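# Stand orange cup upright in the black bowl

## Task

Put the orange cup into the black bowl so that it stands upright with its open end facing up.

## Robot and tools

Robot: two arms, left_arm and right_arm, each ending in a sixteen-motor, four-digit hand (index, middle, ring, thumb). right_arm has a right hand; left_arm has a mirrored left hand. Measured base positions in the scene frame: left_arm (+0.007, +0.371, +0.030) m, right_arm (+0.012, -0.235, +0.021) m, both facing almost straight along +x. A camera stand is fixed behind the arms.

Scene frame: origin at table-top height, halfway between the two nominal bases. +x points out over the table, +z up, and +y toward left_arm. Image left and right do not match arm names.

Hand point frame (right hand; left hand mirrored, with +x toward the thumb instead of away): +z runs along straight fingers toward their tips, +y points out of the palm face, +x crosses the palm away from the thumb. The palm face is at y = -0.062 m. Straight fingertips end about 0.156 m beyond the hand point in z. A rigid mast sticks out at the wrist on the palm side (x +0.05 to +0.10, z -0.16 to -0.11, y up to +0.06 m) and can strike objects. Digit ends have rubber caps.

execute_actions(actions, cameras): actions is a list of actions run one after another. Each action is a list of up to 15 rows, one per 1/30 s step; if fewer than 15, the last row is repeated. Each row is a single flat list of 48 numbers, all in [-1, 1], covering both arms even when only one moves: left arm dx, dy, dz, rx, ry, rz; then the left hand's 16 hinge goals; then left current_limit and speed; then the same 24 numbers for the right arm.
- dx..rz: an offset, not a pose. It is measured from that arm's Hand target at the start of the action, along scene-frame axes, with rotation taken about the Hand target's position. Every row in an action is measured from that same start, so rows do not add up within an action, but consecutive actions and calls do. Scale: 1.0 = 0.6 m for dx, dy, dz and 180 degrees for rx, ry, rz; the three angles form one rotation vector. A translation longer than 1.0 is scaled down along its direction. Commanded orientation is limited to 40 degrees away from the measured one each step. All zeros re-requests the current target.
- Hinge goals: absolute positions, not offsets, mapped linearly between each hinge's two stops. Order: index_abd, index_mcp, index_pip, index_dip, middle_abd, middle_mcp, middle_pip, middle_dip, ring_abd, ring_mcp, ring_pip, ring_dip, thumb_cmc, thumb_axl, thumb_mcp, thumb_ipl. Straight values: _abd 0.00, _mcp -0.75, _pip -0.58, _dip -0.70, thumb_cmc -0.71, thumb_axl -0.68, thumb_mcp -0.23, thumb_ipl -0.17. Moving toward +1 curls fingers toward the palm, swings _abd away from the thumb, and brings the thumb round in front of the palm. A 0 is a real goal; to leave a hand unchanged, resend its hand_goal, hand_current_limit and hand_speed.
- current_limit: -1 to +1 maps to 0 to 550 mA (minimum 11 mA). Very low values may not lift a finger.
- speed: hinge speed is (speed + 1)/2 of 8.5 rad/s.
At start current_limit is +0.4 and speed -0.6; later values persist.
- cameras: list of names (cam_high, cam_left_wrist, cam_right_wrist), ["all"] or []. Omitted or null gives all cameras for an empty action list, otherwise none. An unknown name makes the call invalid. An empty actions list just reports state and images.

zoom_image(camera, region): enlarges part of the newest image from cam_high, cam_left_wrist or cam_right_wrist; region = [x0, y0, x1, y1] pixels from the top-left, no more than 504 each way. Images are 672x504.

read_manual(section): returns only licence text; no motion.

finished_scene(scene): closes the scene for good; the cup must remain upright in the bowl with no help from the robot.

Results: per arm, end_effector_position (m) and end_effector_quat_wxyz in the scene frame, possibly a few cm off; Hand target (the clipped commanded pose from which the next offsets start); joint positions, velocities ("within noise" when still), torques (include the arm's own weight; they are noisy and offset), motor temperatures. Per hand, in the hinge order above: hand_goal, hand_measured, hand_current_ma, hand_state (moving, goal, blocked, overload), plus hand_current_limit and hand_speed. The hand often stops short of its target because of friction, weight and elbow sag. Waiting does not help; send the remaining distance as a further offset, or aim a little high when lifting.

Gripping: a finger presses only while its goal lies past the object's surface, harder the further past it. Keep currents below 495 mA: five seconds at or above that shuts the motor down for 10 s.

Avoid: dropping or releasing the cup while it moves, slamming or shoving hard into the table or bowl, anything leaving the table, arms or hands touching each other, and one hand closing on the other. Holding loads, reaching far out or pushing against unreachable poses heats motors: MOTOR HOT appears at 85 °C, and at 100 °C that arm goes limp for 30 to 60 s. While an arm is stopped, its hand ignores new numbers.

Each tool is called after "Call:" as name(argument=value, ...) on one line, values as JSON.

## Session

Call:
execute_actions(actions=[])

Scene clock: 0.00 s.
left_arm: end_effector_position=(+0.2132, +0.1768, +0.3080) hand_goal=(+0.000, -0.754, -0.576, -0.696, +0.000, -0.754, -0.576, -0.696, +0.000, -0.754, -0.576, -0.696, -0.714, -0.678, -0.226, -0.168) hand_measured=(+0.000, -0.754, -0.576, -0.696, +0.000, -0.754, -0.576, -0.696, +0.000, -0.754, -0.576, -0.696, -0.714, -0.678, -0.226, -0.168) hand_current_ma=(+0, +0, +0, +0, +0, +0, +0, +0, +0, +0, +0, +0, +0, +0, +0, +0) hand_state=(goal, goal, goal, goal, goal, goal, goal, goal, goal, goal, overload, goal, goal, goal, goal, goal) hand_current_limit=0.40 hand_speed=-0.60 end_effector_quat_wxyz=(+0.091, +0.953, -0.270, +0.100) | right_arm: end_effector_position=(+0.4540, -0.1269, +0.2708) hand_goal=(+0.000, -0.754, -0.576, -0.696, +0.000, -0.754, -0.576, -0.696, +0.000, -0.754, -0.576, -0.696, -0.714, -0.678, -0.226, -0.168) hand_measured=(+0.000, -0.754, -0.576, -0.696, +0.000, -0.754, -0.576, -0.696, +0.000, -0.754, -0.576, -0.696, -0.714, -0.678, -0.226, -0.168) hand_current_ma=(+0, +0, +0, +0, +0, +0, +0, +0, +0, +0, +0, +0, +0, +0, +0, +0) hand_state=(goal, goal, goal, goal, goal, goal, goal, goal, goal, goal, goal, goal, goal, goal, goal, goal) hand_current_limit=0.40 hand_speed=-0.60 end_effector_quat_wxyz=(+0.293, -0.004, +0.921, -0.258)
Joint positions: left_arm=[-0.361 0.855 0.962 -1.465 0.17 1.773] | right_arm=[0.366 1.134 1.038 -1.008 0.679 -1.402]
Joint velocities: within noise
Joint torques (N m): no reading
Motor temperatures (°C): left_arm=[28 26 27 28 26 26] | right_arm=[29 28 27 27 29 26]
Heat: left arm: hottest waist 28 °C; right arm: hottest waist 29 °C.
Hand target: left_arm +0.2197, +0.1737, +0.3229; +0.095, +0.951, -0.269, +0.120 | right_arm +0.4624, -0.1251, +0.2881; +0.310, +0.006, +0.916, -0.254

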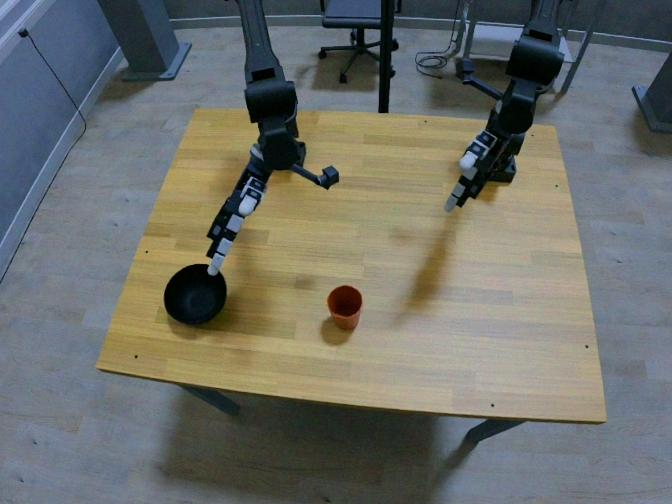

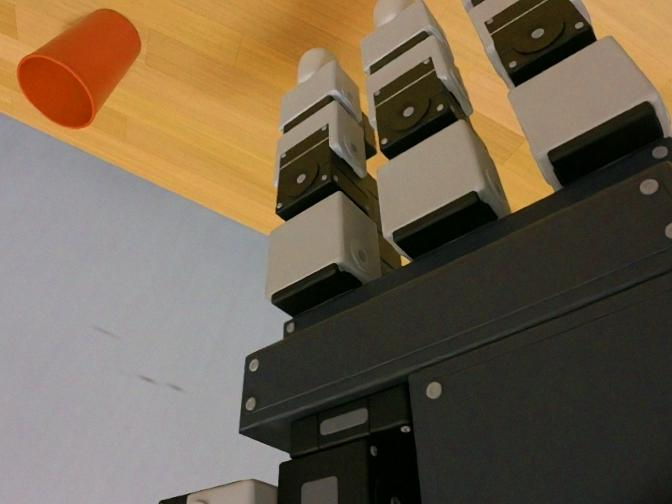

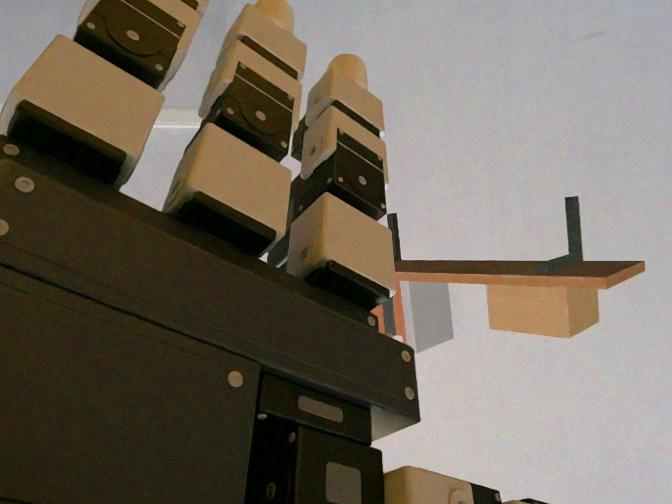

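Call:
zoom_image(camera="cam_high", region=[280, 250, 420, 355])

Call:
zoom_image(camera="cam_high", region=[130, 120, 350, 350])

Scaled by 3.600.

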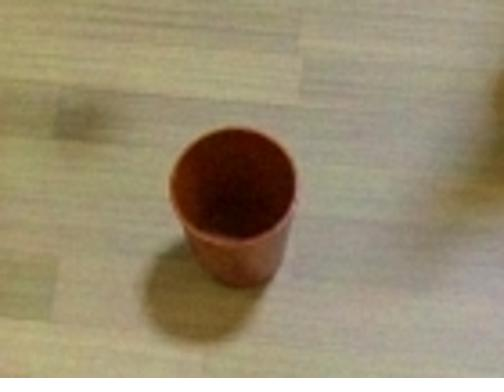

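Scaled by 2.191.

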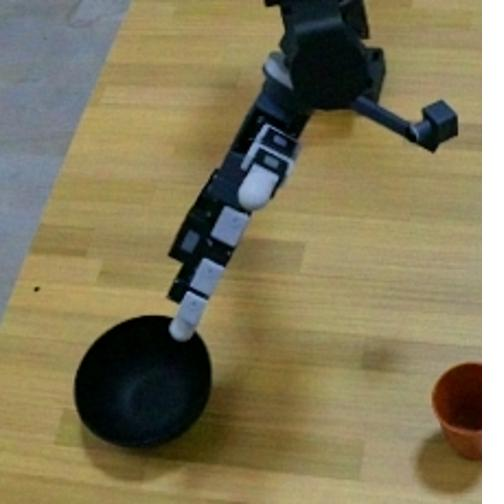

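Call:
execute_actions(actions=[[[0,0,0,0,0,0,0,-0.75,-0.58,-0.7,0,-0.75,-0.58,-0.7,0,-0.75,-0.58,-0.7,-0.71,-0.68,-0.23,-0.17,0.4,-0.6,0.044,0.064,0,-0.08,-0.05,0.106,0,0,-0.36,-0.7,0,0,-0.36,-0.7,0,-0.75,-0.58,-0.7,0.66,-0.68,-0.45,-0.17,0.4,-0.6]],[[0,0,0,0,0,0,0,-0.75,-0.58,-0.7,0,-0.75,-0.58,-0.7,0,-0.75,-0.58,-0.7,-0.71,-0.68,-0.23,-0.17,0.4,-0.6,0.044,0.064,0,-0.08,-0.05,0.106,0,0,-0.36,-0.7,0,0,-0.36,-0.7,0,-0.75,-0.58,-0.7,0.66,-0.68,-0.45,-0.17,0.4,-0.6]],[[0,0,0,0,0,0,0,-0.75,-0.58,-0.7,0,-0.75,-0.58,-0.7,0,-0.75,-0.58,-0.7,-0.71,-0.68,-0.23,-0.17,0.4,-0.6,0.044,0.064,0,-0.08,-0.05,0.106,0,0,-0.36,-0.7,0,0,-0.36,-0.7,0,-0.75,-0.58,-0.7,0.66,-0.68,-0.45,-0.17,0.4,-0.6]],[[0,0,0,0,0,0,0,-0.75,-0.58,-0.7,0,-0.75,-0.58,-0.7,0,-0.75,-0.58,-0.7,-0.71,-0.68,-0.23,-0.17,0.4,-0.6,0.044,0.064,0,-0.08,-0.05,0.106,0,0,-0.36,-0.7,0,0,-0.36,-0.7,0,-0.75,-0.58,-0.7,0.66,-0.68,-0.45,-0.17,0.4,-0.6]]], cameras=["all"])

Scene clock: 136.90 s.
left_arm: end_effector_position=(+0.2132, +0.1768, +0.3080) hand_goal=(+0.000, -0.750, -0.580, -0.700, +0.000, -0.750, -0.580, -0.700, +0.000, -0.750, -0.580, -0.700, -0.710, -0.680, -0.230, -0.170) hand_measured=(+0.000, -0.752, -0.578, -0.698, +0.000, -0.752, -0.578, -0.698, +0.000, -0.752, -0.576, -0.698, -0.714, -0.678, -0.224, -0.168) hand_current_ma=(+0, -8, +8, +8, +0, -9, +8, +7, +0, -7, +0, +8, -14, +9, +27, +10) hand_state=(goal, goal, goal, goal, goal, goal, goal, goal, goal, goal, overload, goal, goal, goal, goal, goal) hand_current_limit=0.40 hand_speed=-0.60 end_effector_quat_wxyz=(+0.091, +0.953, -0.270, +0.100) | right_arm: end_effector_position=(+0.5499, +0.0211, +0.2536) hand_goal=(+0.000, +0.000, -0.360, -0.700, +0.000, +0.000, -0.360, -0.700, +0.000, -0.750, -0.580, -0.700, +0.660, -0.680, -0.450, -0.170) hand_measured=(+0.004, +0.002, -0.362, -0.698, +0.004, +0.000, -0.362, -0.698, +0.004, -0.742, -0.578, -0.698, +0.664, -0.680, -0.446, -0.168) hand_current_ma=(+12, +4, -6, +9, +11, +3, -5, +9, +14, +35, +7, +9, +17, +2, +23, +11) hand_state=(goal, goal, goal, goal, goal, goal, goal, goal, goal, goal, goal, goal, goal, goal, goal, goal) hand_current_limit=0.40 hand_speed=-0.60 end_effector_quat_wxyz=(+0.467, -0.273, +0.794, -0.279)
Joint positions: left_arm=[-0.361 0.855 0.962 -1.465 0.17 1.773] | right_arm=[0.528 1.387 1.047 -0.194 0.64 -2.102]
Joint torques (N m): left_arm=[-0.15 -1.2 11.85 0.98 0.32 -0.04] | right_arm=[-0.62 -8.35 15.17 2.86 -0.09 0.11]
Motor temperatures (°C): left_arm=[28 26 42 28 26 26] | right_arm=[29 29 34 27 30 26]
Heat: left arm: hottest elbow 42 °C; right arm: hottest elbow 34 °C.
Hand target: left_arm +0.2197, +0.1737, +0.3229; +0.095, +0.951, -0.269, +0.120 | right_arm +0.5680, +0.0286, +0.2880; +0.569, -0.490, +0.557, -0.355
Off the commanded pose: left_arm 0.017 m, 2 deg | right_arm 0.040 m, 63 deg; orientation clipped; orientation clipped at the end of an earlier action of this call.
joint sent to its limit (right arm) — joint 6 (wrist roll), lower limit. The joint targets are off in position and orientation.
camera_calibration:
cam_right_wrist: T_world_to_cam=[[0.244168, 0.969682, 0.00996865, -0.122889], [-0.420536, 0.0966178, 0.902117, -0.0550041], [0.873803, -0.22446, 0.431377, -0.460281], [0, 0, 0, 1]] pos_world=[0.409069, 0.0211627, 0.2494]

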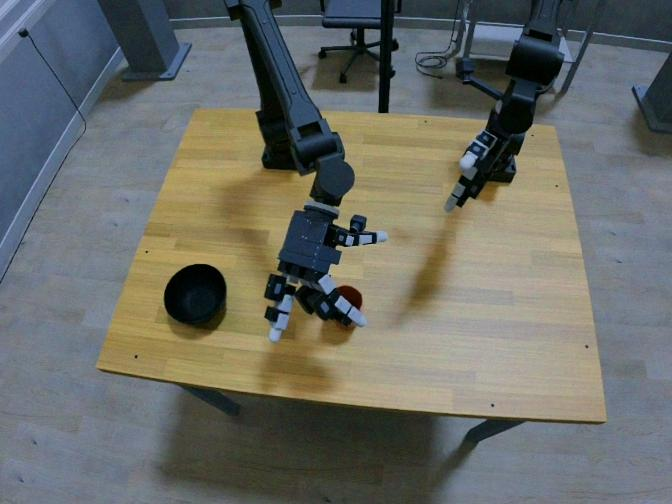

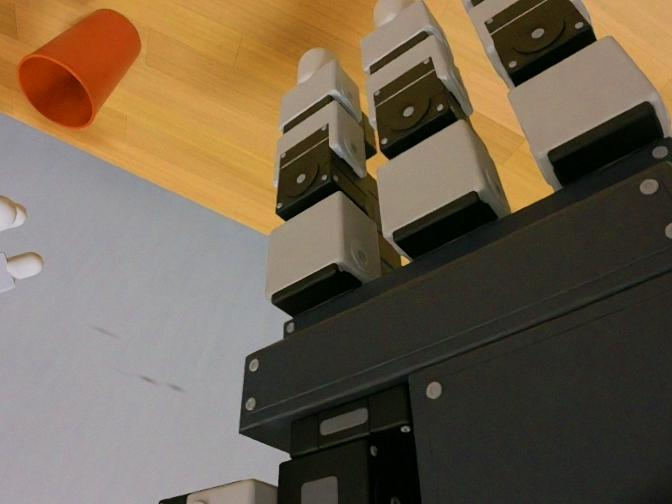

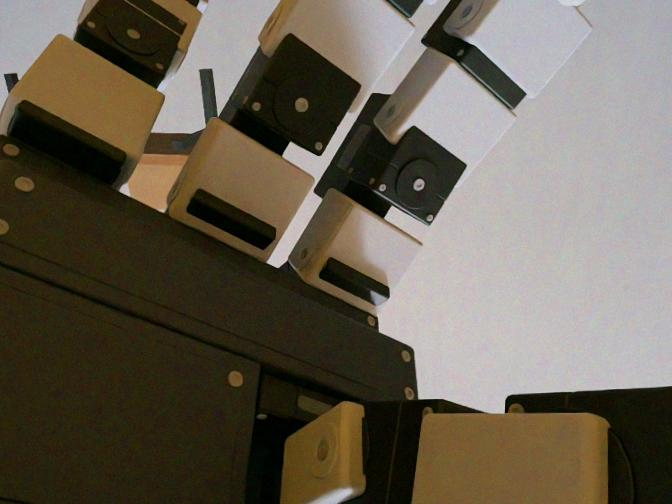

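Call:
execute_actions(actions=[[[0,0,0,0,0,0,0,-0.75,-0.58,-0.7,0,-0.75,-0.58,-0.7,0,-0.75,-0.58,-0.7,-0.71,-0.68,-0.23,-0.17,0.4,-0.6,-0.023,-0.011,-0.021,-0.008,0.056,-0.116,0,-0.89,0.23,-0.7,0,-0.89,0.23,-0.7,0,-1,-0.58,-0.7,0.66,-0.68,-0.17,-0.17,0.4,-0.6]],[[0,0,0,0,0,0,0,-0.75,-0.58,-0.7,0,-0.75,-0.58,-0.7,0,-0.75,-0.58,-0.7,-0.71,-0.68,-0.23,-0.17,0.4,-0.6,-0.023,-0.011,-0.021,-0.008,0.056,-0.116,0,-0.89,0.23,-0.7,0,-0.89,0.23,-0.7,0,-1,-0.58,-0.7,0.66,-0.68,-0.17,-0.17,0.4,-0.6]],[[0,0,0,0,0,0,0,-0.75,-0.58,-0.7,0,-0.75,-0.58,-0.7,0,-0.75,-0.58,-0.7,-0.71,-0.68,-0.23,-0.17,0.4,-0.6,-0.023,-0.011,-0.021,-0.008,0.056,-0.116,0,-0.89,0.23,-0.7,0,-0.89,0.23,-0.7,0,-1,-0.58,-0.7,0.66,-0.68,-0.17,-0.17,0.4,-0.6]]], cameras=["cam_high","cam_right_wrist"])

Scene clock: 356.93 s.
left_arm: end_effector_position=(+0.2132, +0.1768, +0.3080) hand_goal=(+0.000, -0.750, -0.580, -0.700, +0.000, -0.750, -0.580, -0.700, +0.000, -0.750, -0.580, -0.700, -0.710, -0.680, -0.230, -0.170) hand_measured=(+0.000, -0.752, -0.578, -0.698, +0.000, -0.752, -0.578, -0.698, +0.000, -0.752, -0.576, -0.698, -0.714, -0.678, -0.224, -0.168) hand_current_ma=(+0, -8, +8, +8, +0, -9, +8, +7, +0, -7, +0, +8, -14, +9, +27, +10) hand_state=(goal, goal, goal, goal, goal, goal, goal, goal, goal, goal, overload, goal, goal, goal, goal, goal) hand_current_limit=0.40 hand_speed=-0.60 end_effector_quat_wxyz=(+0.091, +0.953, -0.270, +0.100) | right_arm: end_effector_position=(+0.5158, -0.0011, +0.2323) hand_goal=(+0.000, -0.890, +0.230, -0.700, +0.000, -0.890, +0.230, -0.700, +0.000, -1.000, -0.580, -0.700, +0.660, -0.680, -0.170, -0.170) hand_measured=(+0.000, -0.874, +0.228, -0.698, +0.000, -0.878, +0.228, -0.698, +0.000, -0.986, -0.576, -0.698, +0.660, -0.680, -0.170, -0.168) hand_current_ma=(+0, +73, -4, +9, +0, +52, -4, +9, +1, +56, +13, +9, +1, +2, +2, +10) hand_state=(goal, goal, goal, goal, goal, goal, goal, goal, goal, goal, goal, goal, goal, goal, goal, goal) hand_current_limit=0.40 hand_speed=-0.60 end_effector_quat_wxyz=(+0.114, -0.243, +0.832, -0.486)
Joint positions: left_arm=[-0.361 0.855 0.962 -1.465 0.17 1.773] | right_arm=[0.654 1.8 1.7 -1.669 1.033 -1.395]
Joint torques (N m): left_arm=[-0.15 -1.2 11.85 0.98 0.31 -0.04] | right_arm=[-0.26 -11.75 13.71 -0.32 0.58 0.27]
Motor temperatures (°C): left_arm=[28 26 45 28 26 26] | right_arm=[29 30 44 27 29 26]
Heat: left arm: hottest elbow 45 °C; right arm: hottest elbow 44 °C.
Hand target: left_arm +0.2197, +0.1737, +0.3229; +0.095, +0.951, -0.269, +0.120 | right_arm +0.5267, +0.0086, +0.2503; +0.129, -0.224, +0.837, -0.482
Off the commanded pose: left_arm 0.017 m, 2 deg | right_arm 0.023 m, 3 deg.
camera_calibration:
cam_right_wrist: T_world_to_cam=[[0.497306, 0.63493, -0.591228, -0.0841777], [0.181522, 0.590239, 0.786554, -0.331246], [0.848373, -0.498479, 0.178276, -0.354718], [0, 0, 0, 1]] pos_world=[0.402923, 0.072142, 0.274012]
Images, in order (width x height): cam_high 672x504, cam_right_wrist 672x504.

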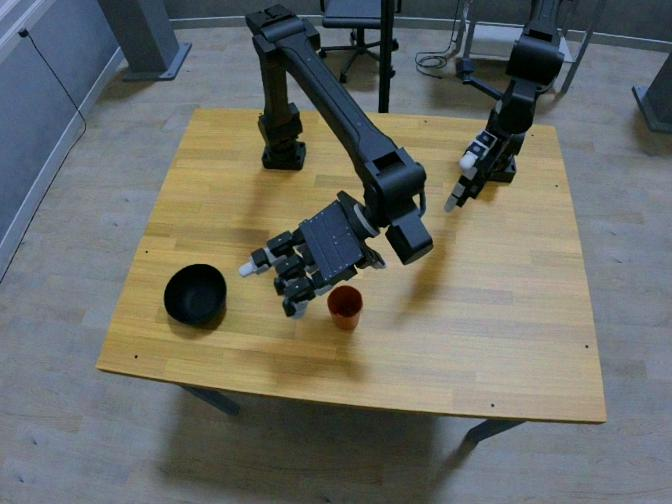

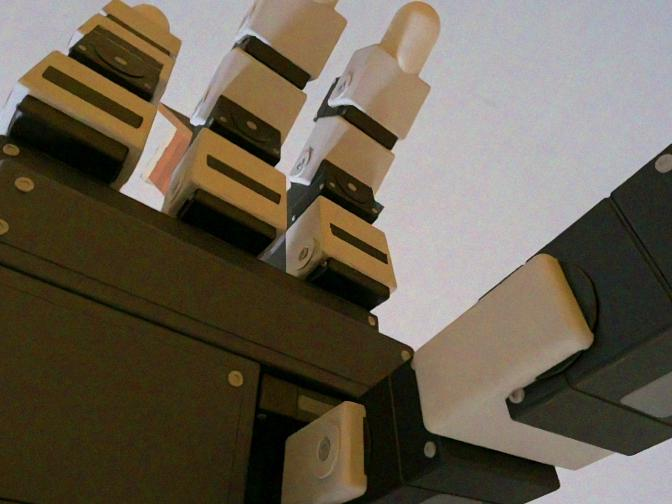

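Call:
zoom_image(camera="cam_high", region=[220, 180, 440, 345])

Scaled by 2.291.

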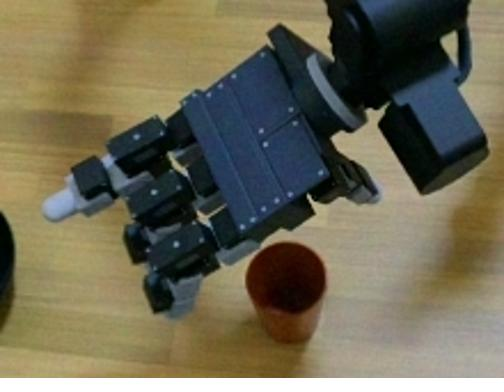

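Call:
execute_actions(actions=[[[0,0,0,0,0,0,0,-0.75,-0.58,-0.7,0,-0.75,-0.58,-0.7,0,-0.75,-0.58,-0.7,-0.71,-0.68,-0.23,-0.17,0.4,-0.6,-0.038,0.01,-0.103,0,0,0,0,-0.89,0.23,-0.7,0,-0.89,0.23,-0.7,0,-1,-0.58,-0.7,0.66,-0.68,-0.17,-0.17,0.4,-0.6]]], cameras=["cam_high"])

Call:
zoom_image(camera="cam_high", region=[220, 180, 440, 345])

Scene clock: 416.07 s.
left_arm: end_effector_position=(+0.2132, +0.1768, +0.3080) hand_goal=(+0.000, -0.750, -0.580, -0.700, +0.000, -0.750, -0.580, -0.700, +0.000, -0.750, -0.580, -0.700, -0.710, -0.680, -0.230, -0.170) hand_measured=(+0.000, -0.752, -0.578, -0.698, +0.000, -0.752, -0.578, -0.698, +0.000, -0.752, -0.576, -0.698, -0.714, -0.678, -0.224, -0.168) hand_current_ma=(+0, -8, +8, +8, +0, -9, +8, +7, +0, -7, +0, +8, -14, +9, +27, +10) hand_state=(goal, goal, goal, goal, goal, goal, goal, goal, goal, goal, overload, goal, goal, goal, goal, goal) hand_current_limit=0.40 hand_speed=-0.60 end_effector_quat_wxyz=(+0.091, +0.953, -0.270, +0.100) | right_arm: end_effector_position=(+0.5020, +0.0101, +0.1854) hand_goal=(+0.000, -0.890, +0.230, -0.700, +0.000, -0.890, +0.230, -0.700, +0.000, -1.000, -0.580, -0.700, +0.660, -0.680, -0.170, -0.170) hand_measured=(+0.000, -0.876, +0.228, -0.698, +0.000, -0.880, +0.228, -0.698, +0.000, -0.990, -0.576, -0.698, +0.660, -0.680, -0.170, -0.168) hand_current_ma=(-1, +60, -4, +9, -1, +43, -4, +9, +0, +45, +13, +9, -3, +2, +2, +10) hand_state=(goal, goal, goal, goal, goal, goal, goal, goal, goal, goal, goal, goal, goal, goal, goal, goal) hand_current_limit=0.40 hand_speed=-0.60 end_effector_quat_wxyz=(+0.118, -0.232, +0.835, -0.484)
Joint positions: left_arm=[-0.361 0.855 0.962 -1.465 0.17 1.773] | right_arm=[0.687 1.816 1.596 -1.608 1.024 -1.303]
Joint torques (N m): left_arm=[-0.15 -1.14 11.85 0.98 0.32 -0.04] | right_arm=[0.09 -12.4 8.96 0.29 0.68 0.27]
Heat: left arm: hottest elbow 46 °C; right arm: hottest elbow 40 °C.
Hand target: left_arm +0.2197, +0.1737, +0.3229; +0.095, +0.951, -0.269, +0.120 | right_arm +0.5039, +0.0147, +0.1885; +0.129, -0.224, +0.837, -0.482
Off the commanded pose: left_arm 0.017 m, 2 deg | right_arm 0.006 m, 2 deg.
Images, in order (width x height): cam_high 672x504.

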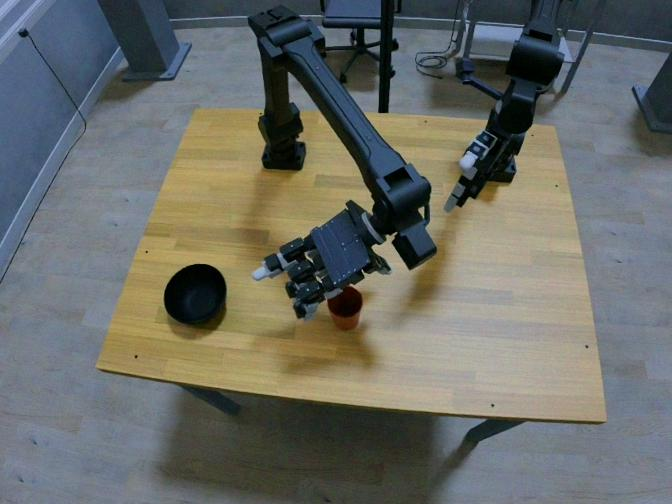

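Scaled by 2.291.

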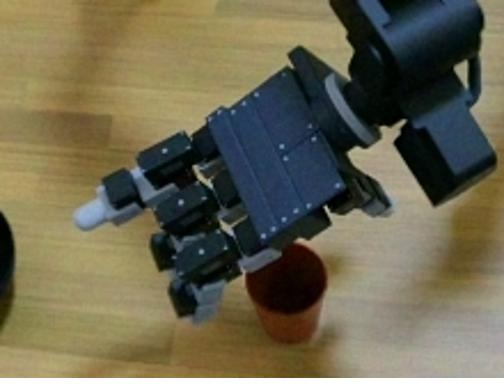

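Call:
execute_actions(actions=[[[0,0,0,0,0,0,0,-0.75,-0.58,-0.7,0,-0.75,-0.58,-0.7,0,-0.75,-0.58,-0.7,-0.71,-0.68,-0.23,-0.17,0.4,-0.6,-0.013,-0.007,-0.05,0,0,0,0,-0.89,0.23,-0.7,0,-0.89,0.23,-0.7,0,-1,-0.58,-0.7,0.66,-0.68,-0.17,-0.17,0.4,-0.6]],[[0,0,0,0,0,0,0,-0.75,-0.58,-0.7,0,-0.75,-0.58,-0.7,0,-0.75,-0.58,-0.7,-0.71,-0.68,-0.23,-0.17,0.4,-0.6,0,0,-0.05,0,0,0,0,-0.89,0.23,-0.7,0,-0.89,0.23,-0.7,0,-1,-0.58,-0.7,0.66,-0.68,-0.17,-0.17,0.4,-0.6]],[[0,0,0,0,0,0,0,-0.75,-0.58,-0.7,0,-0.75,-0.58,-0.7,0,-0.75,-0.58,-0.7,-0.71,-0.68,-0.23,-0.17,0.4,-0.6,0,0,-0.056,0,0,0,0,-0.89,0.23,-0.7,0,-0.89,0.23,-0.7,0,-1,-0.58,-0.7,0.66,-0.68,-0.17,-0.17,0.4,-0.6]]], cameras=["cam_high"])

Call:
zoom_image(camera="cam_high", region=[220, 180, 440, 345])

Scene clock: 441.60 s.
left_arm: end_effector_position=(+0.2132, +0.1768, +0.3080) hand_goal=(+0.000, -0.750, -0.580, -0.700, +0.000, -0.750, -0.580, -0.700, +0.000, -0.750, -0.580, -0.700, -0.710, -0.680, -0.230, -0.170) hand_measured=(+0.000, -0.752, -0.578, -0.698, +0.000, -0.752, -0.578, -0.698, +0.000, -0.752, -0.576, -0.698, -0.714, -0.678, -0.224, -0.168) hand_current_ma=(+0, -8, +8, +8, +0, -9, +8, +7, +0, -7, +0, +8, -14, +9, +27, +10) hand_state=(goal, goal, goal, goal, goal, goal, goal, goal, goal, goal, overload, goal, goal, goal, goal, goal) hand_current_limit=0.40 hand_speed=-0.60 end_effector_quat_wxyz=(+0.091, +0.953, -0.270, +0.100) | right_arm: end_effector_position=(+0.4966, +0.0056, +0.0955) hand_goal=(+0.000, -0.890, +0.230, -0.700, +0.000, -0.890, +0.230, -0.700, +0.000, -1.000, -0.580, -0.700, +0.660, -0.680, -0.170, -0.170) hand_measured=(+0.000, -0.878, +0.228, -0.698, +0.000, -0.880, +0.228, -0.698, +0.000, -0.990, -0.576, -0.698, +0.658, -0.680, -0.170, -0.168) hand_current_ma=(-1, +56, -4, +9, -1, +38, -4, +9, -1, +42, +12, +9, -4, +2, +2, +10) hand_state=(goal, goal, goal, goal, goal, goal, goal, goal, goal, goal, goal, goal, goal, goal, goal, goal) hand_current_limit=0.40 hand_speed=-0.60 end_effector_quat_wxyz=(+0.122, -0.227, +0.837, -0.483)
Joint positions: left_arm=[-0.361 0.855 0.962 -1.465 0.17 1.773] | right_arm=[0.687 1.872 1.427 -1.381 1.024 -1.292]
Joint torques (N m): left_arm=[-0.15 -1.14 11.85 0.98 0.31 -0.04] | right_arm=[0.32 -12.16 7.83 0.35 0.64 0.23]
Motor temperatures (°C): left_arm=[28 26 46 28 26 26] | right_arm=[29 32 39 27 30 26]
Heat: left arm: hottest elbow 46 °C; right arm: hottest elbow 39 °C.
Hand target: left_arm +0.2197, +0.1737, +0.3229; +0.095, +0.951, -0.269, +0.120 | right_arm +0.4961, +0.0105, +0.0950; +0.129, -0.224, +0.837, -0.482
Off the commanded pose: left_arm 0.017 m, 2 deg | right_arm 0.005 m, 1 deg.
Images, in order (width x height): cam_high 672x504.

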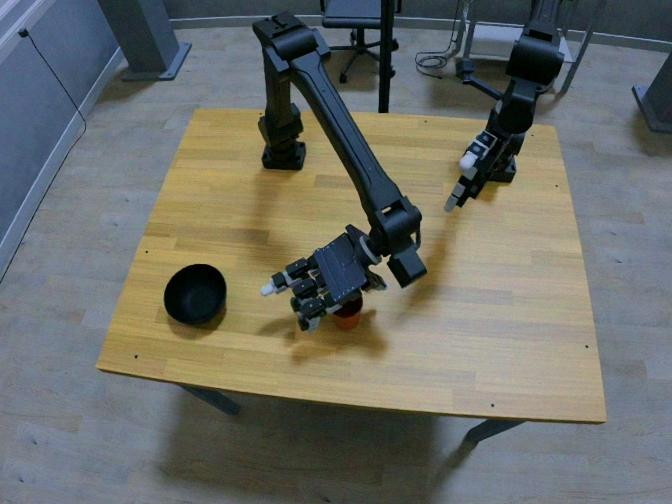

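Scaled by 2.291.

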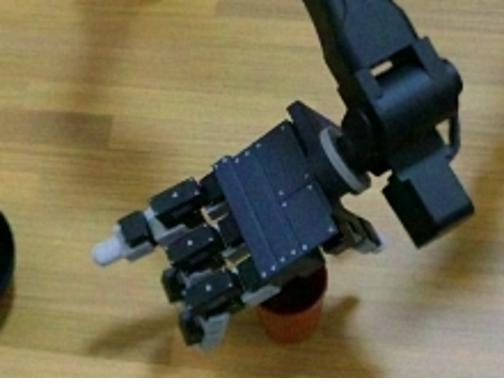

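Call:
execute_actions(actions=[[[0,0,0,0,0,0,0,-0.75,-0.58,-0.7,0,-0.75,-0.58,-0.7,0,-0.75,-0.58,-0.7,-0.71,-0.68,-0.23,-0.17,0.4,-0.6,0,0,0,0,0,0,0,-0.69,0.52,-0.41,0,-0.69,0.52,-0.41,0,-1,-0.58,-0.7,0.66,-0.68,0.2,-0.06,0,-0.8]],[[0,0,0,0,0,0,0,-0.75,-0.58,-0.7,0,-0.75,-0.58,-0.7,0,-0.75,-0.58,-0.7,-0.71,-0.68,-0.23,-0.17,0.4,-0.6,0,0,0,0,0,0,0,-0.69,0.52,-0.41,0,-0.69,0.52,-0.41,0,-1,-0.58,-0.7,0.66,-0.68,0.2,-0.06,0,-0.8]]], cameras=["cam_high"])

Call:
zoom_image(camera="cam_high", region=[220, 180, 440, 345])

Scene clock: 455.47 s.
left_arm: end_effector_position=(+0.2132, +0.1768, +0.3080) hand_goal=(+0.000, -0.750, -0.580, -0.700, +0.000, -0.750, -0.580, -0.700, +0.000, -0.750, -0.580, -0.700, -0.710, -0.680, -0.230, -0.170) hand_measured=(+0.000, -0.752, -0.578, -0.698, +0.000, -0.752, -0.578, -0.698, +0.000, -0.752, -0.576, -0.698, -0.714, -0.678, -0.224, -0.168) hand_current_ma=(+0, -8, +8, +8, +0, -9, +8, +7, +0, -7, +0, +8, -14, +9, +27, +10) hand_state=(goal, goal, goal, goal, goal, goal, goal, goal, goal, goal, overload, goal, goal, goal, goal, goal) hand_current_limit=0.40 hand_speed=-0.60 end_effector_quat_wxyz=(+0.091, +0.953, -0.270, +0.100) | right_arm: end_effector_position=(+0.4966, +0.0056, +0.0955) hand_goal=(+0.000, -0.690, +0.520, -0.410, +0.000, -0.690, +0.520, -0.410, +0.000, -1.000, -0.580, -0.700, +0.660, -0.680, +0.200, -0.060) hand_measured=(+0.000, -0.704, +0.502, -0.426, +0.000, -0.686, +0.516, -0.414, +0.000, -0.990, -0.576, -0.698, +0.660, -0.680, +0.070, -0.068) hand_current_ma=(-1, -56, -78, -64, -1, +13, -17, -14, -1, +42, +12, +9, +1, +2, -275, -39) hand_state=(goal, goal, goal, goal, goal, goal, goal, goal, goal, goal, goal, goal, goal, goal, blocked, goal) hand_current_limit=0.00 hand_speed=-0.80 end_effector_quat_wxyz=(+0.122, -0.227, +0.837, -0.483)
Joint positions: left_arm=[-0.361 0.855 0.962 -1.465 0.17 1.773] | right_arm=[0.687 1.872 1.427 -1.381 1.024 -1.292]
Joint torques (N m): left_arm=[-0.15 -1.14 11.84 0.99 0.32 -0.03] | right_arm=[0.32 -11.93 7.83 0.34 0.63 0.23]
Heat: left arm: hottest elbow 46 °C; right arm: hottest elbow 39 °C.
Hand target: left_arm +0.2197, +0.1737, +0.3229; +0.095, +0.951, -0.269, +0.120 | right_arm +0.4961, +0.0105, +0.0950; +0.129, -0.224, +0.837, -0.482
Off the commanded pose: left_arm 0.017 m, 2 deg | right_arm 0.005 m, 1 deg.
Images, in order (width x height): cam_high 672x504.

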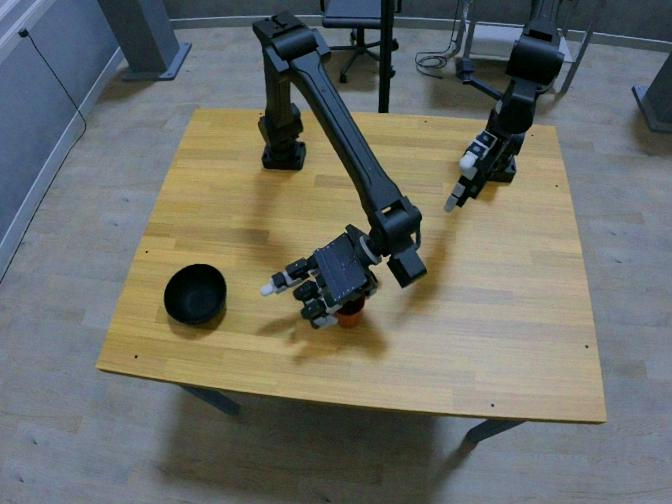

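Scaled by 2.291.

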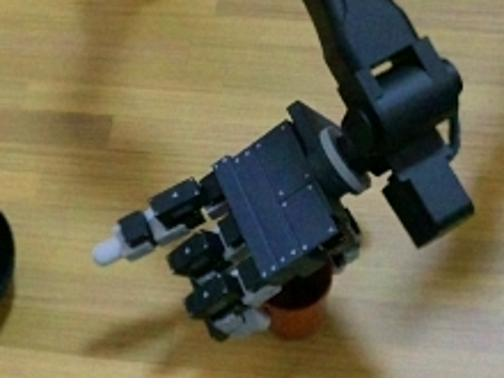

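Call:
execute_actions(actions=[[[0,0,0,0,0,0,0,-0.75,-0.58,-0.7,0,-0.75,-0.58,-0.7,0,-0.75,-0.58,-0.7,-0.71,-0.68,-0.23,-0.17,0.4,-0.6,0,0,0,0,0,0,0,-0.6,0.6,-0.35,0,-0.6,0.6,-0.35,0,-1,-0.58,-0.7,0.66,-0.68,0.2,0,0.1,-0.8]],[[0,0,0,0,0,0,0,-0.75,-0.58,-0.7,0,-0.75,-0.58,-0.7,0,-0.75,-0.58,-0.7,-0.71,-0.68,-0.23,-0.17,0.4,-0.6,0,0,0,0,0,0,0,-0.6,0.6,-0.35,0,-0.6,0.6,-0.35,0,-1,-0.58,-0.7,0.66,-0.68,0.2,0,0.1,-0.8]],[[0,0,0,0,0,0,0,-0.75,-0.58,-0.7,0,-0.75,-0.58,-0.7,0,-0.75,-0.58,-0.7,-0.71,-0.68,-0.23,-0.17,0.4,-0.6,0,0,0.04,0,0,0,0,-0.6,0.6,-0.35,0,-0.6,0.6,-0.35,0,-1,-0.58,-0.7,0.66,-0.68,0.2,0,0.1,-0.8]]], cameras=["cam_high","cam_left_wrist"])

Call:
zoom_image(camera="cam_high", region=[220, 180, 440, 345])

Scene clock: 476.57 s.
left_arm: end_effector_position=(+0.2132, +0.1768, +0.3080) hand_goal=(+0.000, -0.750, -0.580, -0.700, +0.000, -0.750, -0.580, -0.700, +0.000, -0.750, -0.580, -0.700, -0.710, -0.680, -0.230, -0.170) hand_measured=(+0.000, -0.752, -0.578, -0.698, +0.000, -0.752, -0.578, -0.698, +0.000, -0.752, -0.576, -0.698, -0.714, -0.678, -0.224, -0.168) hand_current_ma=(+0, -8, +8, +8, +0, -9, +8, +7, +0, -7, +0, +8, -14, +9, +27, +10) hand_state=(goal, goal, goal, goal, goal, goal, goal, goal, goal, goal, overload, goal, goal, goal, goal, goal) hand_current_limit=0.40 hand_speed=-0.60 end_effector_quat_wxyz=(+0.091, +0.953, -0.270, +0.100) | right_arm: end_effector_position=(+0.4905, +0.0008, +0.0965) hand_goal=(+0.000, -0.600, +0.600, -0.350, +0.000, -0.600, +0.600, -0.350, +0.000, -1.000, -0.580, -0.700, +0.660, -0.680, +0.200, +0.000) hand_measured=(+0.000, -0.694, +0.504, -0.388, +0.000, -0.662, +0.516, -0.388, +0.000, -0.990, -0.576, -0.698, +0.652, -0.682, +0.038, -0.040) hand_current_ma=(-1, -302, -303, -162, +1, -295, -302, -166, -1, +42, +12, +9, -31, -10, -302, -239) hand_state=(goal, blocked, blocked, blocked, goal, blocked, blocked, blocked, goal, goal, goal, goal, goal, goal, blocked, blocked) hand_current_limit=0.10 hand_speed=-0.80 end_effector_quat_wxyz=(+0.109, -0.234, +0.833, -0.489)
Joint positions: left_arm=[-0.361 0.855 0.962 -1.465 0.17 1.773] | right_arm=[0.687 1.871 1.427 -1.415 1.024 -1.292]
Joint torques (N m): left_arm=[-0.15 -1.14 11.85 1.01 0.31 -0.04] | right_arm=[0.32 -13.86 10.36 -0.53 0.61 0.21]
Heat: left arm: hottest elbow 46 °C; right arm: hottest elbow 38 °C.
Hand target: left_arm +0.2197, +0.1737, +0.3229; +0.095, +0.951, -0.269, +0.120 | right_arm +0.4961, +0.0105, +0.1189; +0.129, -0.224, +0.837, -0.482
Off the commanded pose: left_arm 0.017 m, 2 deg | right_arm 0.025 m, 3 deg.
Images, in order (width x height): cam_high 672x504, cam_left_wrist 672x504.

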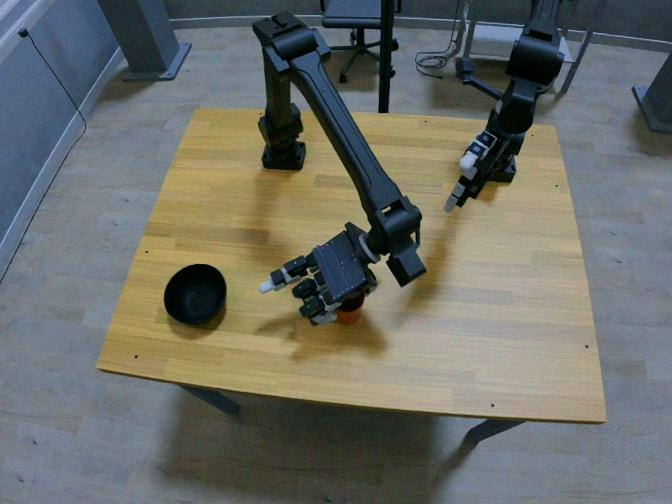

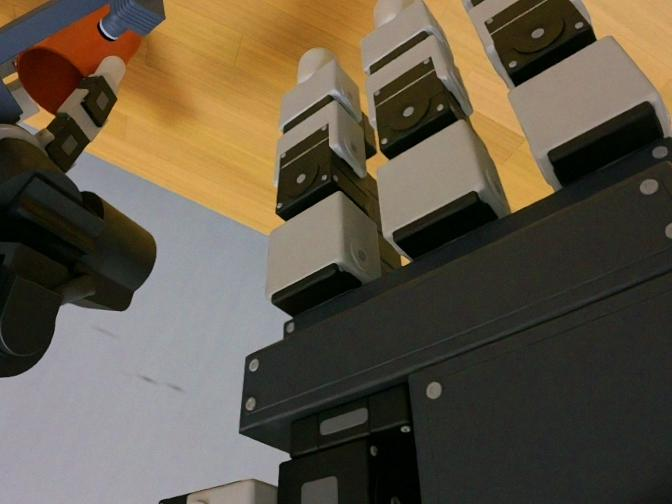

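Scaled by 2.291.

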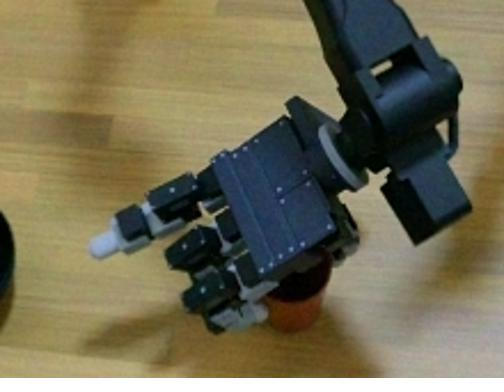

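Call:
execute_actions(actions=[[[0,0,0,0,0,0,0,-0.75,-0.58,-0.7,0,-0.75,-0.58,-0.7,0,-0.75,-0.58,-0.7,-0.71,-0.68,-0.23,-0.17,0.4,-0.6,0,0,0.05,0,0,0,0,-0.6,0.6,-0.35,0,-0.6,0.6,-0.35,0,-1,-0.58,-0.7,0.66,-0.68,0.2,0,0.1,-0.8]],[[0,0,0,0,0,0,0,-0.75,-0.58,-0.7,0,-0.75,-0.58,-0.7,0,-0.75,-0.58,-0.7,-0.71,-0.68,-0.23,-0.17,0.4,-0.6,0,0,0.05,0,0,0,0,-0.6,0.6,-0.35,0,-0.6,0.6,-0.35,0,-1,-0.58,-0.7,0.66,-0.68,0.2,0,0.1,-0.8]]], cameras=["cam_high","cam_left_wrist"])

Call:
zoom_image(camera="cam_high", region=[220, 180, 440, 345])

Scene clock: 485.70 s.
left_arm: end_effector_position=(+0.2132, +0.1768, +0.3080) hand_goal=(+0.000, -0.750, -0.580, -0.700, +0.000, -0.750, -0.580, -0.700, +0.000, -0.750, -0.580, -0.700, -0.710, -0.680, -0.230, -0.170) hand_measured=(+0.000, -0.752, -0.578, -0.698, +0.000, -0.752, -0.578, -0.698, +0.000, -0.752, -0.576, -0.698, -0.714, -0.678, -0.224, -0.168) hand_current_ma=(+0, -8, +8, +8, +0, -9, +8, +7, +0, -7, +0, +8, -14, +9, +27, +10) hand_state=(goal, goal, goal, goal, goal, goal, goal, goal, goal, goal, overload, goal, goal, goal, goal, goal) hand_current_limit=0.40 hand_speed=-0.60 end_effector_quat_wxyz=(+0.091, +0.953, -0.270, +0.100) | right_arm: end_effector_position=(+0.4867, -0.0018, +0.1549) hand_goal=(+0.000, -0.600, +0.600, -0.350, +0.000, -0.600, +0.600, -0.350, +0.000, -1.000, -0.580, -0.700, +0.660, -0.680, +0.200, +0.000) hand_measured=(+0.000, -0.690, +0.504, -0.386, +0.000, -0.658, +0.516, -0.388, +0.000, -0.990, -0.576, -0.698, +0.650, -0.682, +0.034, -0.040) hand_current_ma=(-1, -303, -302, -160, +3, -278, -302, -165, -1, +45, +12, +9, -38, -12, -303, -236) hand_state=(goal, blocked, blocked, blocked, goal, blocked, blocked, blocked, goal, goal, goal, goal, goal, goal, blocked, blocked) hand_current_limit=0.10 hand_speed=-0.80 end_effector_quat_wxyz=(+0.105, -0.236, +0.833, -0.489)
Joint positions: left_arm=[-0.361 0.855 0.962 -1.465 0.17 1.773] | right_arm=[0.687 1.809 1.5 -1.557 1.022 -1.292]
Joint torques (N m): left_arm=[-0.09 -1.14 11.85 1.01 0.31 -0.04] | right_arm=[0.32 -12.63 12.71 -0.54 0.66 0.2]
Heat: left arm: hottest elbow 46 °C; right arm: hottest elbow 38 °C.
Hand target: left_arm +0.2197, +0.1737, +0.3229; +0.095, +0.951, -0.269, +0.120 | right_arm +0.4961, +0.0105, +0.1790; +0.129, -0.224, +0.837, -0.482
Off the commanded pose: left_arm 0.017 m, 2 deg | right_arm 0.029 m, 3 deg.
Images, in order (width x height): cam_high 672x504, cam_left_wrist 672x504.

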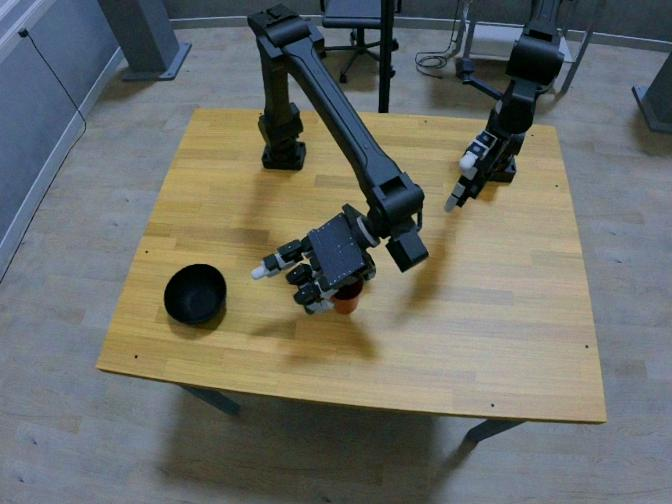

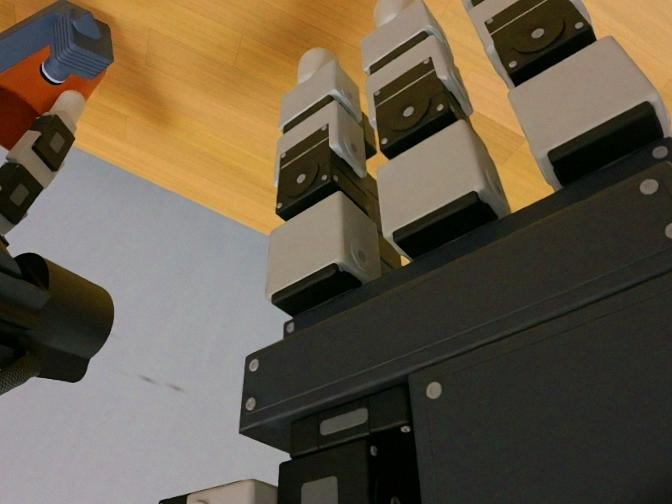

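Scaled by 2.291.

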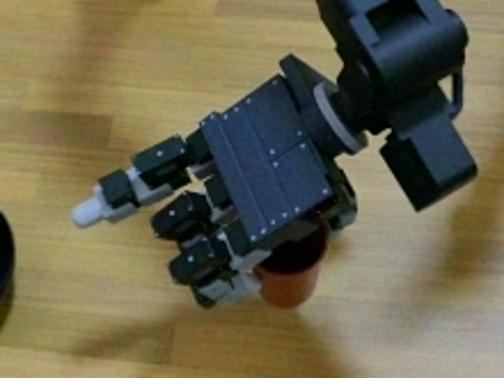

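Call:
execute_actions(actions=[[[0,0,0,0,0,0,0,-0.75,-0.58,-0.7,0,-0.75,-0.58,-0.7,0,-0.75,-0.58,-0.7,-0.71,-0.68,-0.23,-0.17,0.4,-0.6,0.002,-0.155,0.02,0,0,-0.057,0,-0.6,0.6,-0.35,0,-0.6,0.6,-0.35,0,-1,-0.58,-0.7,0.66,-0.68,0.2,0,0.1,-0.8]],[[0,0,0,0,0,0,0,-0.75,-0.58,-0.7,0,-0.75,-0.58,-0.7,0,-0.75,-0.58,-0.7,-0.71,-0.68,-0.23,-0.17,0.4,-0.6,0.002,-0.155,0.02,0,0,-0.057,0,-0.6,0.6,-0.35,0,-0.6,0.6,-0.35,0,-1,-0.58,-0.7,0.66,-0.68,0.2,0,0.1,-0.8]],[[0,0,0,0,0,0,0,-0.75,-0.58,-0.7,0,-0.75,-0.58,-0.7,0,-0.75,-0.58,-0.7,-0.71,-0.68,-0.23,-0.17,0.4,-0.6,0.002,-0.155,0,0,0,-0.057,0,-0.6,0.6,-0.35,0,-0.6,0.6,-0.35,0,-1,-0.58,-0.7,0.66,-0.68,0.2,0,0.1,-0.8]],[[0,0,0,0,0,0,0,-0.75,-0.58,-0.7,0,-0.75,-0.58,-0.7,0,-0.75,-0.58,-0.7,-0.71,-0.68,-0.23,-0.17,0.4,-0.6,0.002,-0.155,0,0,0,-0.057,0,-0.6,0.6,-0.35,0,-0.6,0.6,-0.35,0,-1,-0.58,-0.7,0.66,-0.68,0.2,0,0.1,-0.8]]], cameras=["cam_high"])

Call:
zoom_image(camera="cam_high", region=[100, 180, 320, 345])

Scene clock: 517.97 s.
left_arm: end_effector_position=(+0.2132, +0.1768, +0.3080) hand_goal=(+0.000, -0.750, -0.580, -0.700, +0.000, -0.750, -0.580, -0.700, +0.000, -0.750, -0.580, -0.700, -0.710, -0.680, -0.230, -0.170) hand_measured=(+0.000, -0.752, -0.578, -0.698, +0.000, -0.752, -0.578, -0.698, +0.000, -0.752, -0.576, -0.698, -0.714, -0.678, -0.224, -0.168) hand_current_ma=(+0, -8, +8, +8, +0, -9, +8, +7, +0, -7, +0, +8, -14, +9, +27, +10) hand_state=(goal, goal, goal, goal, goal, goal, goal, goal, goal, goal, overload, goal, goal, goal, goal, goal) hand_current_limit=0.40 hand_speed=-0.60 end_effector_quat_wxyz=(+0.091, +0.953, -0.270, +0.100) | right_arm: end_effector_position=(+0.4847, -0.3616, +0.1918) hand_goal=(+0.000, -0.600, +0.600, -0.350, +0.000, -0.600, +0.600, -0.350, +0.000, -1.000, -0.580, -0.700, +0.660, -0.680, +0.200, +0.000) hand_measured=(-0.002, -0.664, +0.510, -0.386, +0.002, -0.636, +0.530, -0.382, +0.000, -0.988, -0.576, -0.698, +0.650, -0.682, +0.010, -0.034) hand_current_ma=(-4, -303, -302, -156, +4, -171, -302, -140, -2, +52, +12, +9, -41, -13, -303, -197) hand_state=(goal, blocked, blocked, blocked, goal, blocked, blocked, blocked, goal, goal, goal, goal, goal, goal, blocked, blocked) hand_current_limit=0.10 hand_speed=-0.80 end_effector_quat_wxyz=(-0.063, +0.081, +0.863, -0.495)
Joint positions: left_arm=[-0.361 0.855 0.962 -1.465 0.17 1.773] | right_arm=[-0.014 1.679 1.423 -1.622 1.016 -1.247]
Joint torques (N m): left_arm=[-0.15 -1.14 11.86 0.99 0.32 -0.04] | right_arm=[-0.15 -9.35 12.49 0.25 0.85 -0.05]
Heat: left arm: hottest elbow 47 °C; right arm: hottest elbow 39 °C.
Hand target: left_arm +0.2197, +0.1737, +0.3229; +0.095, +0.951, -0.269, +0.120 | right_arm +0.5009, -0.3614, +0.2030; -0.048, +0.084, +0.863, -0.497
Off the commanded pose: left_arm 0.017 m, 2 deg | right_arm 0.020 m, 2 deg.
Images, in order (width x height): cam_high 672x504.

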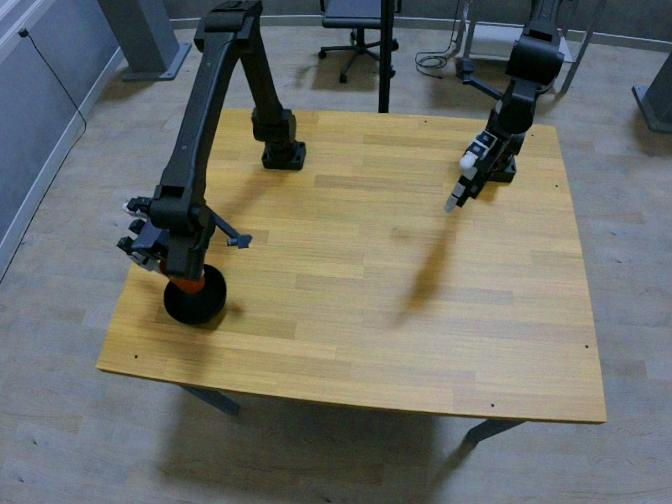

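Scaled by 2.291.

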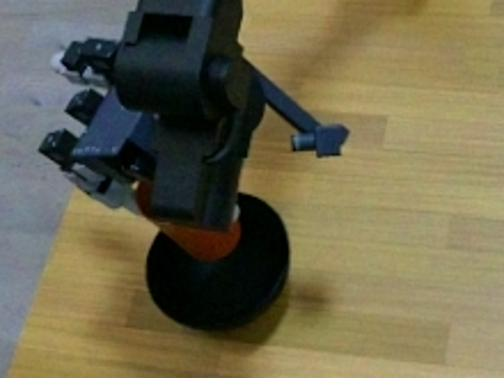

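Call:
execute_actions(actions=[[[0,0,0,0,0,0,0,-0.75,-0.58,-0.7,0,-0.75,-0.58,-0.7,0,-0.75,-0.58,-0.7,-0.71,-0.68,-0.23,-0.17,0.4,-0.6,-0.005,0,-0.05,0,0,0,0,-0.6,0.6,-0.35,0,-0.6,0.6,-0.35,0,-1,-0.58,-0.7,0.66,-0.68,0.2,0,0.1,-0.8]],[[0,0,0,0,0,0,0,-0.75,-0.58,-0.7,0,-0.75,-0.58,-0.7,0,-0.75,-0.58,-0.7,-0.71,-0.68,-0.23,-0.17,0.4,-0.6,-0.005,0,-0.05,0,0,0,0,-0.6,0.6,-0.35,0,-0.6,0.6,-0.35,0,-1,-0.58,-0.7,0.66,-0.68,0.2,0,0.1,-0.8]]], cameras=["cam_high"])

Call:
zoom_image(camera="cam_high", region=[100, 180, 320, 345])

Scene clock: 541.93 s.
left_arm: end_effector_position=(+0.2132, +0.1768, +0.3080) hand_goal=(+0.000, -0.750, -0.580, -0.700, +0.000, -0.750, -0.580, -0.700, +0.000, -0.750, -0.580, -0.700, -0.710, -0.680, -0.230, -0.170) hand_measured=(+0.000, -0.752, -0.578, -0.698, +0.000, -0.752, -0.578, -0.698, +0.000, -0.752, -0.576, -0.698, -0.714, -0.678, -0.224, -0.168) hand_current_ma=(+0, -8, +8, +8, +0, -9, +8, +7, +0, -7, +0, +8, -14, +9, +27, +10) hand_state=(goal, goal, goal, goal, goal, goal, goal, goal, goal, goal, overload, goal, goal, goal, goal, goal) hand_current_limit=0.40 hand_speed=-0.60 end_effector_quat_wxyz=(+0.091, +0.953, -0.270, +0.100) | right_arm: end_effector_position=(+0.4941, -0.3624, +0.1421) hand_goal=(+0.000, -0.600, +0.600, -0.350, +0.000, -0.600, +0.600, -0.350, +0.000, -1.000, -0.580, -0.700, +0.660, -0.680, +0.200, +0.000) hand_measured=(-0.002, -0.664, +0.510, -0.386, +0.002, -0.636, +0.530, -0.382, +0.000, -0.988, -0.576, -0.698, +0.650, -0.682, +0.010, -0.034) hand_current_ma=(-4, -302, -303, -156, +5, -171, -302, -140, -2, +49, +12, +9, -39, -13, -302, -197) hand_state=(goal, blocked, blocked, blocked, goal, blocked, blocked, blocked, goal, goal, goal, goal, goal, goal, blocked, blocked) hand_current_limit=0.10 hand_speed=-0.80 end_effector_quat_wxyz=(-0.049, +0.088, +0.863, -0.495)
Joint positions: left_arm=[-0.361 0.855 0.962 -1.465 0.17 1.773] | right_arm=[-0.014 1.723 1.346 -1.467 1.019 -1.25]
Joint torques (N m): left_arm=[-0.15 -1.14 11.85 0.99 0.32 -0.04] | right_arm=[-0.21 -10.11 8.2 0.32 0.77 -0.05]
Heat: left arm: hottest elbow 47 °C; right arm: hottest elbow 40 °C.
Hand target: left_arm +0.2197, +0.1737, +0.3229; +0.095, +0.951, -0.269, +0.120 | right_arm +0.4950, -0.3614, +0.1429; -0.048, +0.084, +0.863, -0.497
Off the commanded pose: left_arm 0.017 m, 2 deg | right_arm 0.002 m, 1 deg.
Images, in order (width x height): cam_high 672x504.

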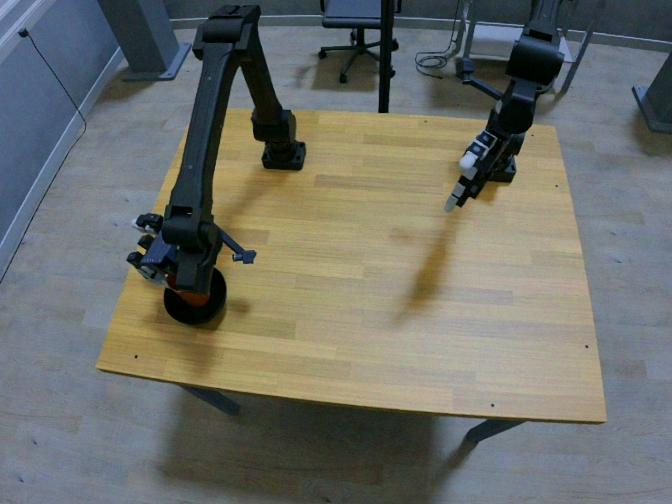

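Scaled by 2.291.

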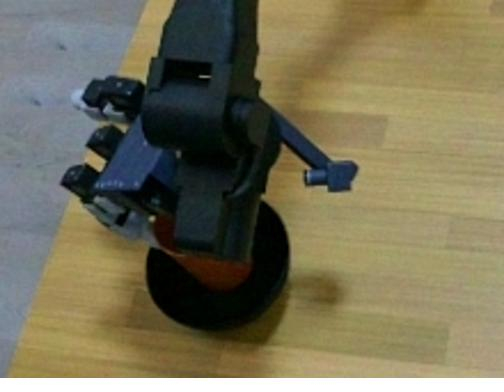

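Call:
execute_actions(actions=[[[0,0,0,0,0,0,0,-0.75,-0.58,-0.7,0,-0.75,-0.58,-0.7,0,-0.75,-0.58,-0.7,-0.71,-0.68,-0.23,-0.17,0.4,-0.6,-0.015,0,-0.03,0,0,0,0,-0.6,0.6,-0.35,0,-0.6,0.6,-0.35,0,-1,-0.58,-0.7,0.66,-0.68,0.2,0,0.1,-0.8]],[[0,0,0,0,0,0,0,-0.75,-0.58,-0.7,0,-0.75,-0.58,-0.7,0,-0.75,-0.58,-0.7,-0.71,-0.68,-0.23,-0.17,0.4,-0.6,0,0,-0.03,0,0,0,0,-0.6,0.6,-0.35,0,-0.6,0.6,-0.35,0,-1,-0.58,-0.7,0.66,-0.68,0.2,0,0.1,-0.8]]], cameras=["cam_high"])

Call:
zoom_image(camera="cam_high", region=[100, 180, 320, 345])

Scene clock: 557.40 s.
left_arm: end_effector_position=(+0.2132, +0.1768, +0.3080) hand_goal=(+0.000, -0.750, -0.580, -0.700, +0.000, -0.750, -0.580, -0.700, +0.000, -0.750, -0.580, -0.700, -0.710, -0.680, -0.230, -0.170) hand_measured=(+0.000, -0.752, -0.578, -0.698, +0.000, -0.752, -0.578, -0.698, +0.000, -0.752, -0.576, -0.698, -0.714, -0.678, -0.224, -0.168) hand_current_ma=(+0, -8, +8, +8, +0, -9, +8, +7, +0, -7, +0, +8, -14, +9, +27, +10) hand_state=(goal, goal, goal, goal, goal, goal, goal, goal, goal, goal, overload, goal, goal, goal, goal, goal) hand_current_limit=0.40 hand_speed=-0.60 end_effector_quat_wxyz=(+0.091, +0.953, -0.270, +0.100) | right_arm: end_effector_position=(+0.4870, -0.3621, +0.1110) hand_goal=(+0.000, -0.600, +0.600, -0.350, +0.000, -0.600, +0.600, -0.350, +0.000, -1.000, -0.580, -0.700, +0.660, -0.680, +0.200, +0.000) hand_measured=(-0.002, -0.664, +0.510, -0.386, +0.002, -0.636, +0.530, -0.382, +0.000, -0.988, -0.576, -0.698, +0.650, -0.682, +0.010, -0.034) hand_current_ma=(-4, -303, -303, -156, +5, -171, -302, -140, -2, +48, +12, +9, -39, -13, -303, -197) hand_state=(goal, blocked, blocked, blocked, goal, blocked, blocked, blocked, goal, goal, goal, goal, goal, goal, blocked, blocked) hand_current_limit=0.10 hand_speed=-0.80 end_effector_quat_wxyz=(-0.044, +0.091, +0.863, -0.495)
Joint positions: left_arm=[-0.361 0.855 0.962 -1.465 0.17 1.773] | right_arm=[-0.014 1.732 1.269 -1.369 1.019 -1.252]
Joint torques (N m): left_arm=[-0.15 -1.14 11.86 0.98 0.32 -0.04] | right_arm=[-0.26 -9.7 7.58 0.34 0.75 -0.04]
Heat: left arm: hottest elbow 47 °C; right arm: hottest elbow 38 °C.
Hand target: left_arm +0.2197, +0.1737, +0.3229; +0.095, +0.951, -0.269, +0.120 | right_arm +0.4859, -0.3614, +0.1070; -0.048, +0.084, +0.863, -0.497
Off the commanded pose: left_arm 0.017 m, 2 deg | right_arm 0.004 m, 1 deg.
Images, in order (width x height): cam_high 672x504.

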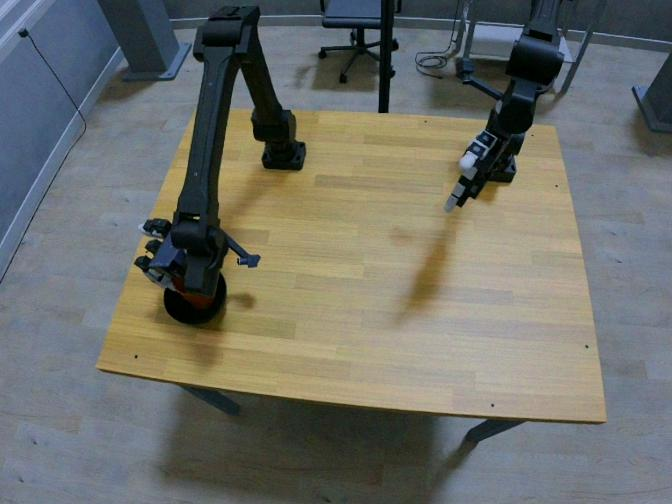

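Scaled by 2.291.

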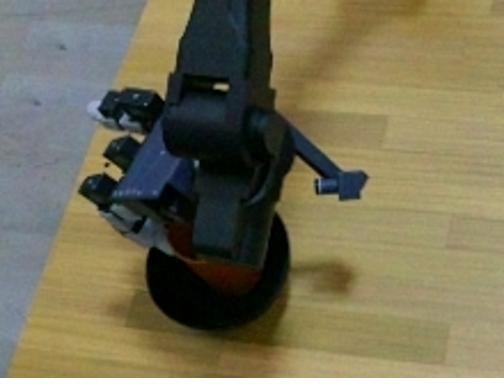

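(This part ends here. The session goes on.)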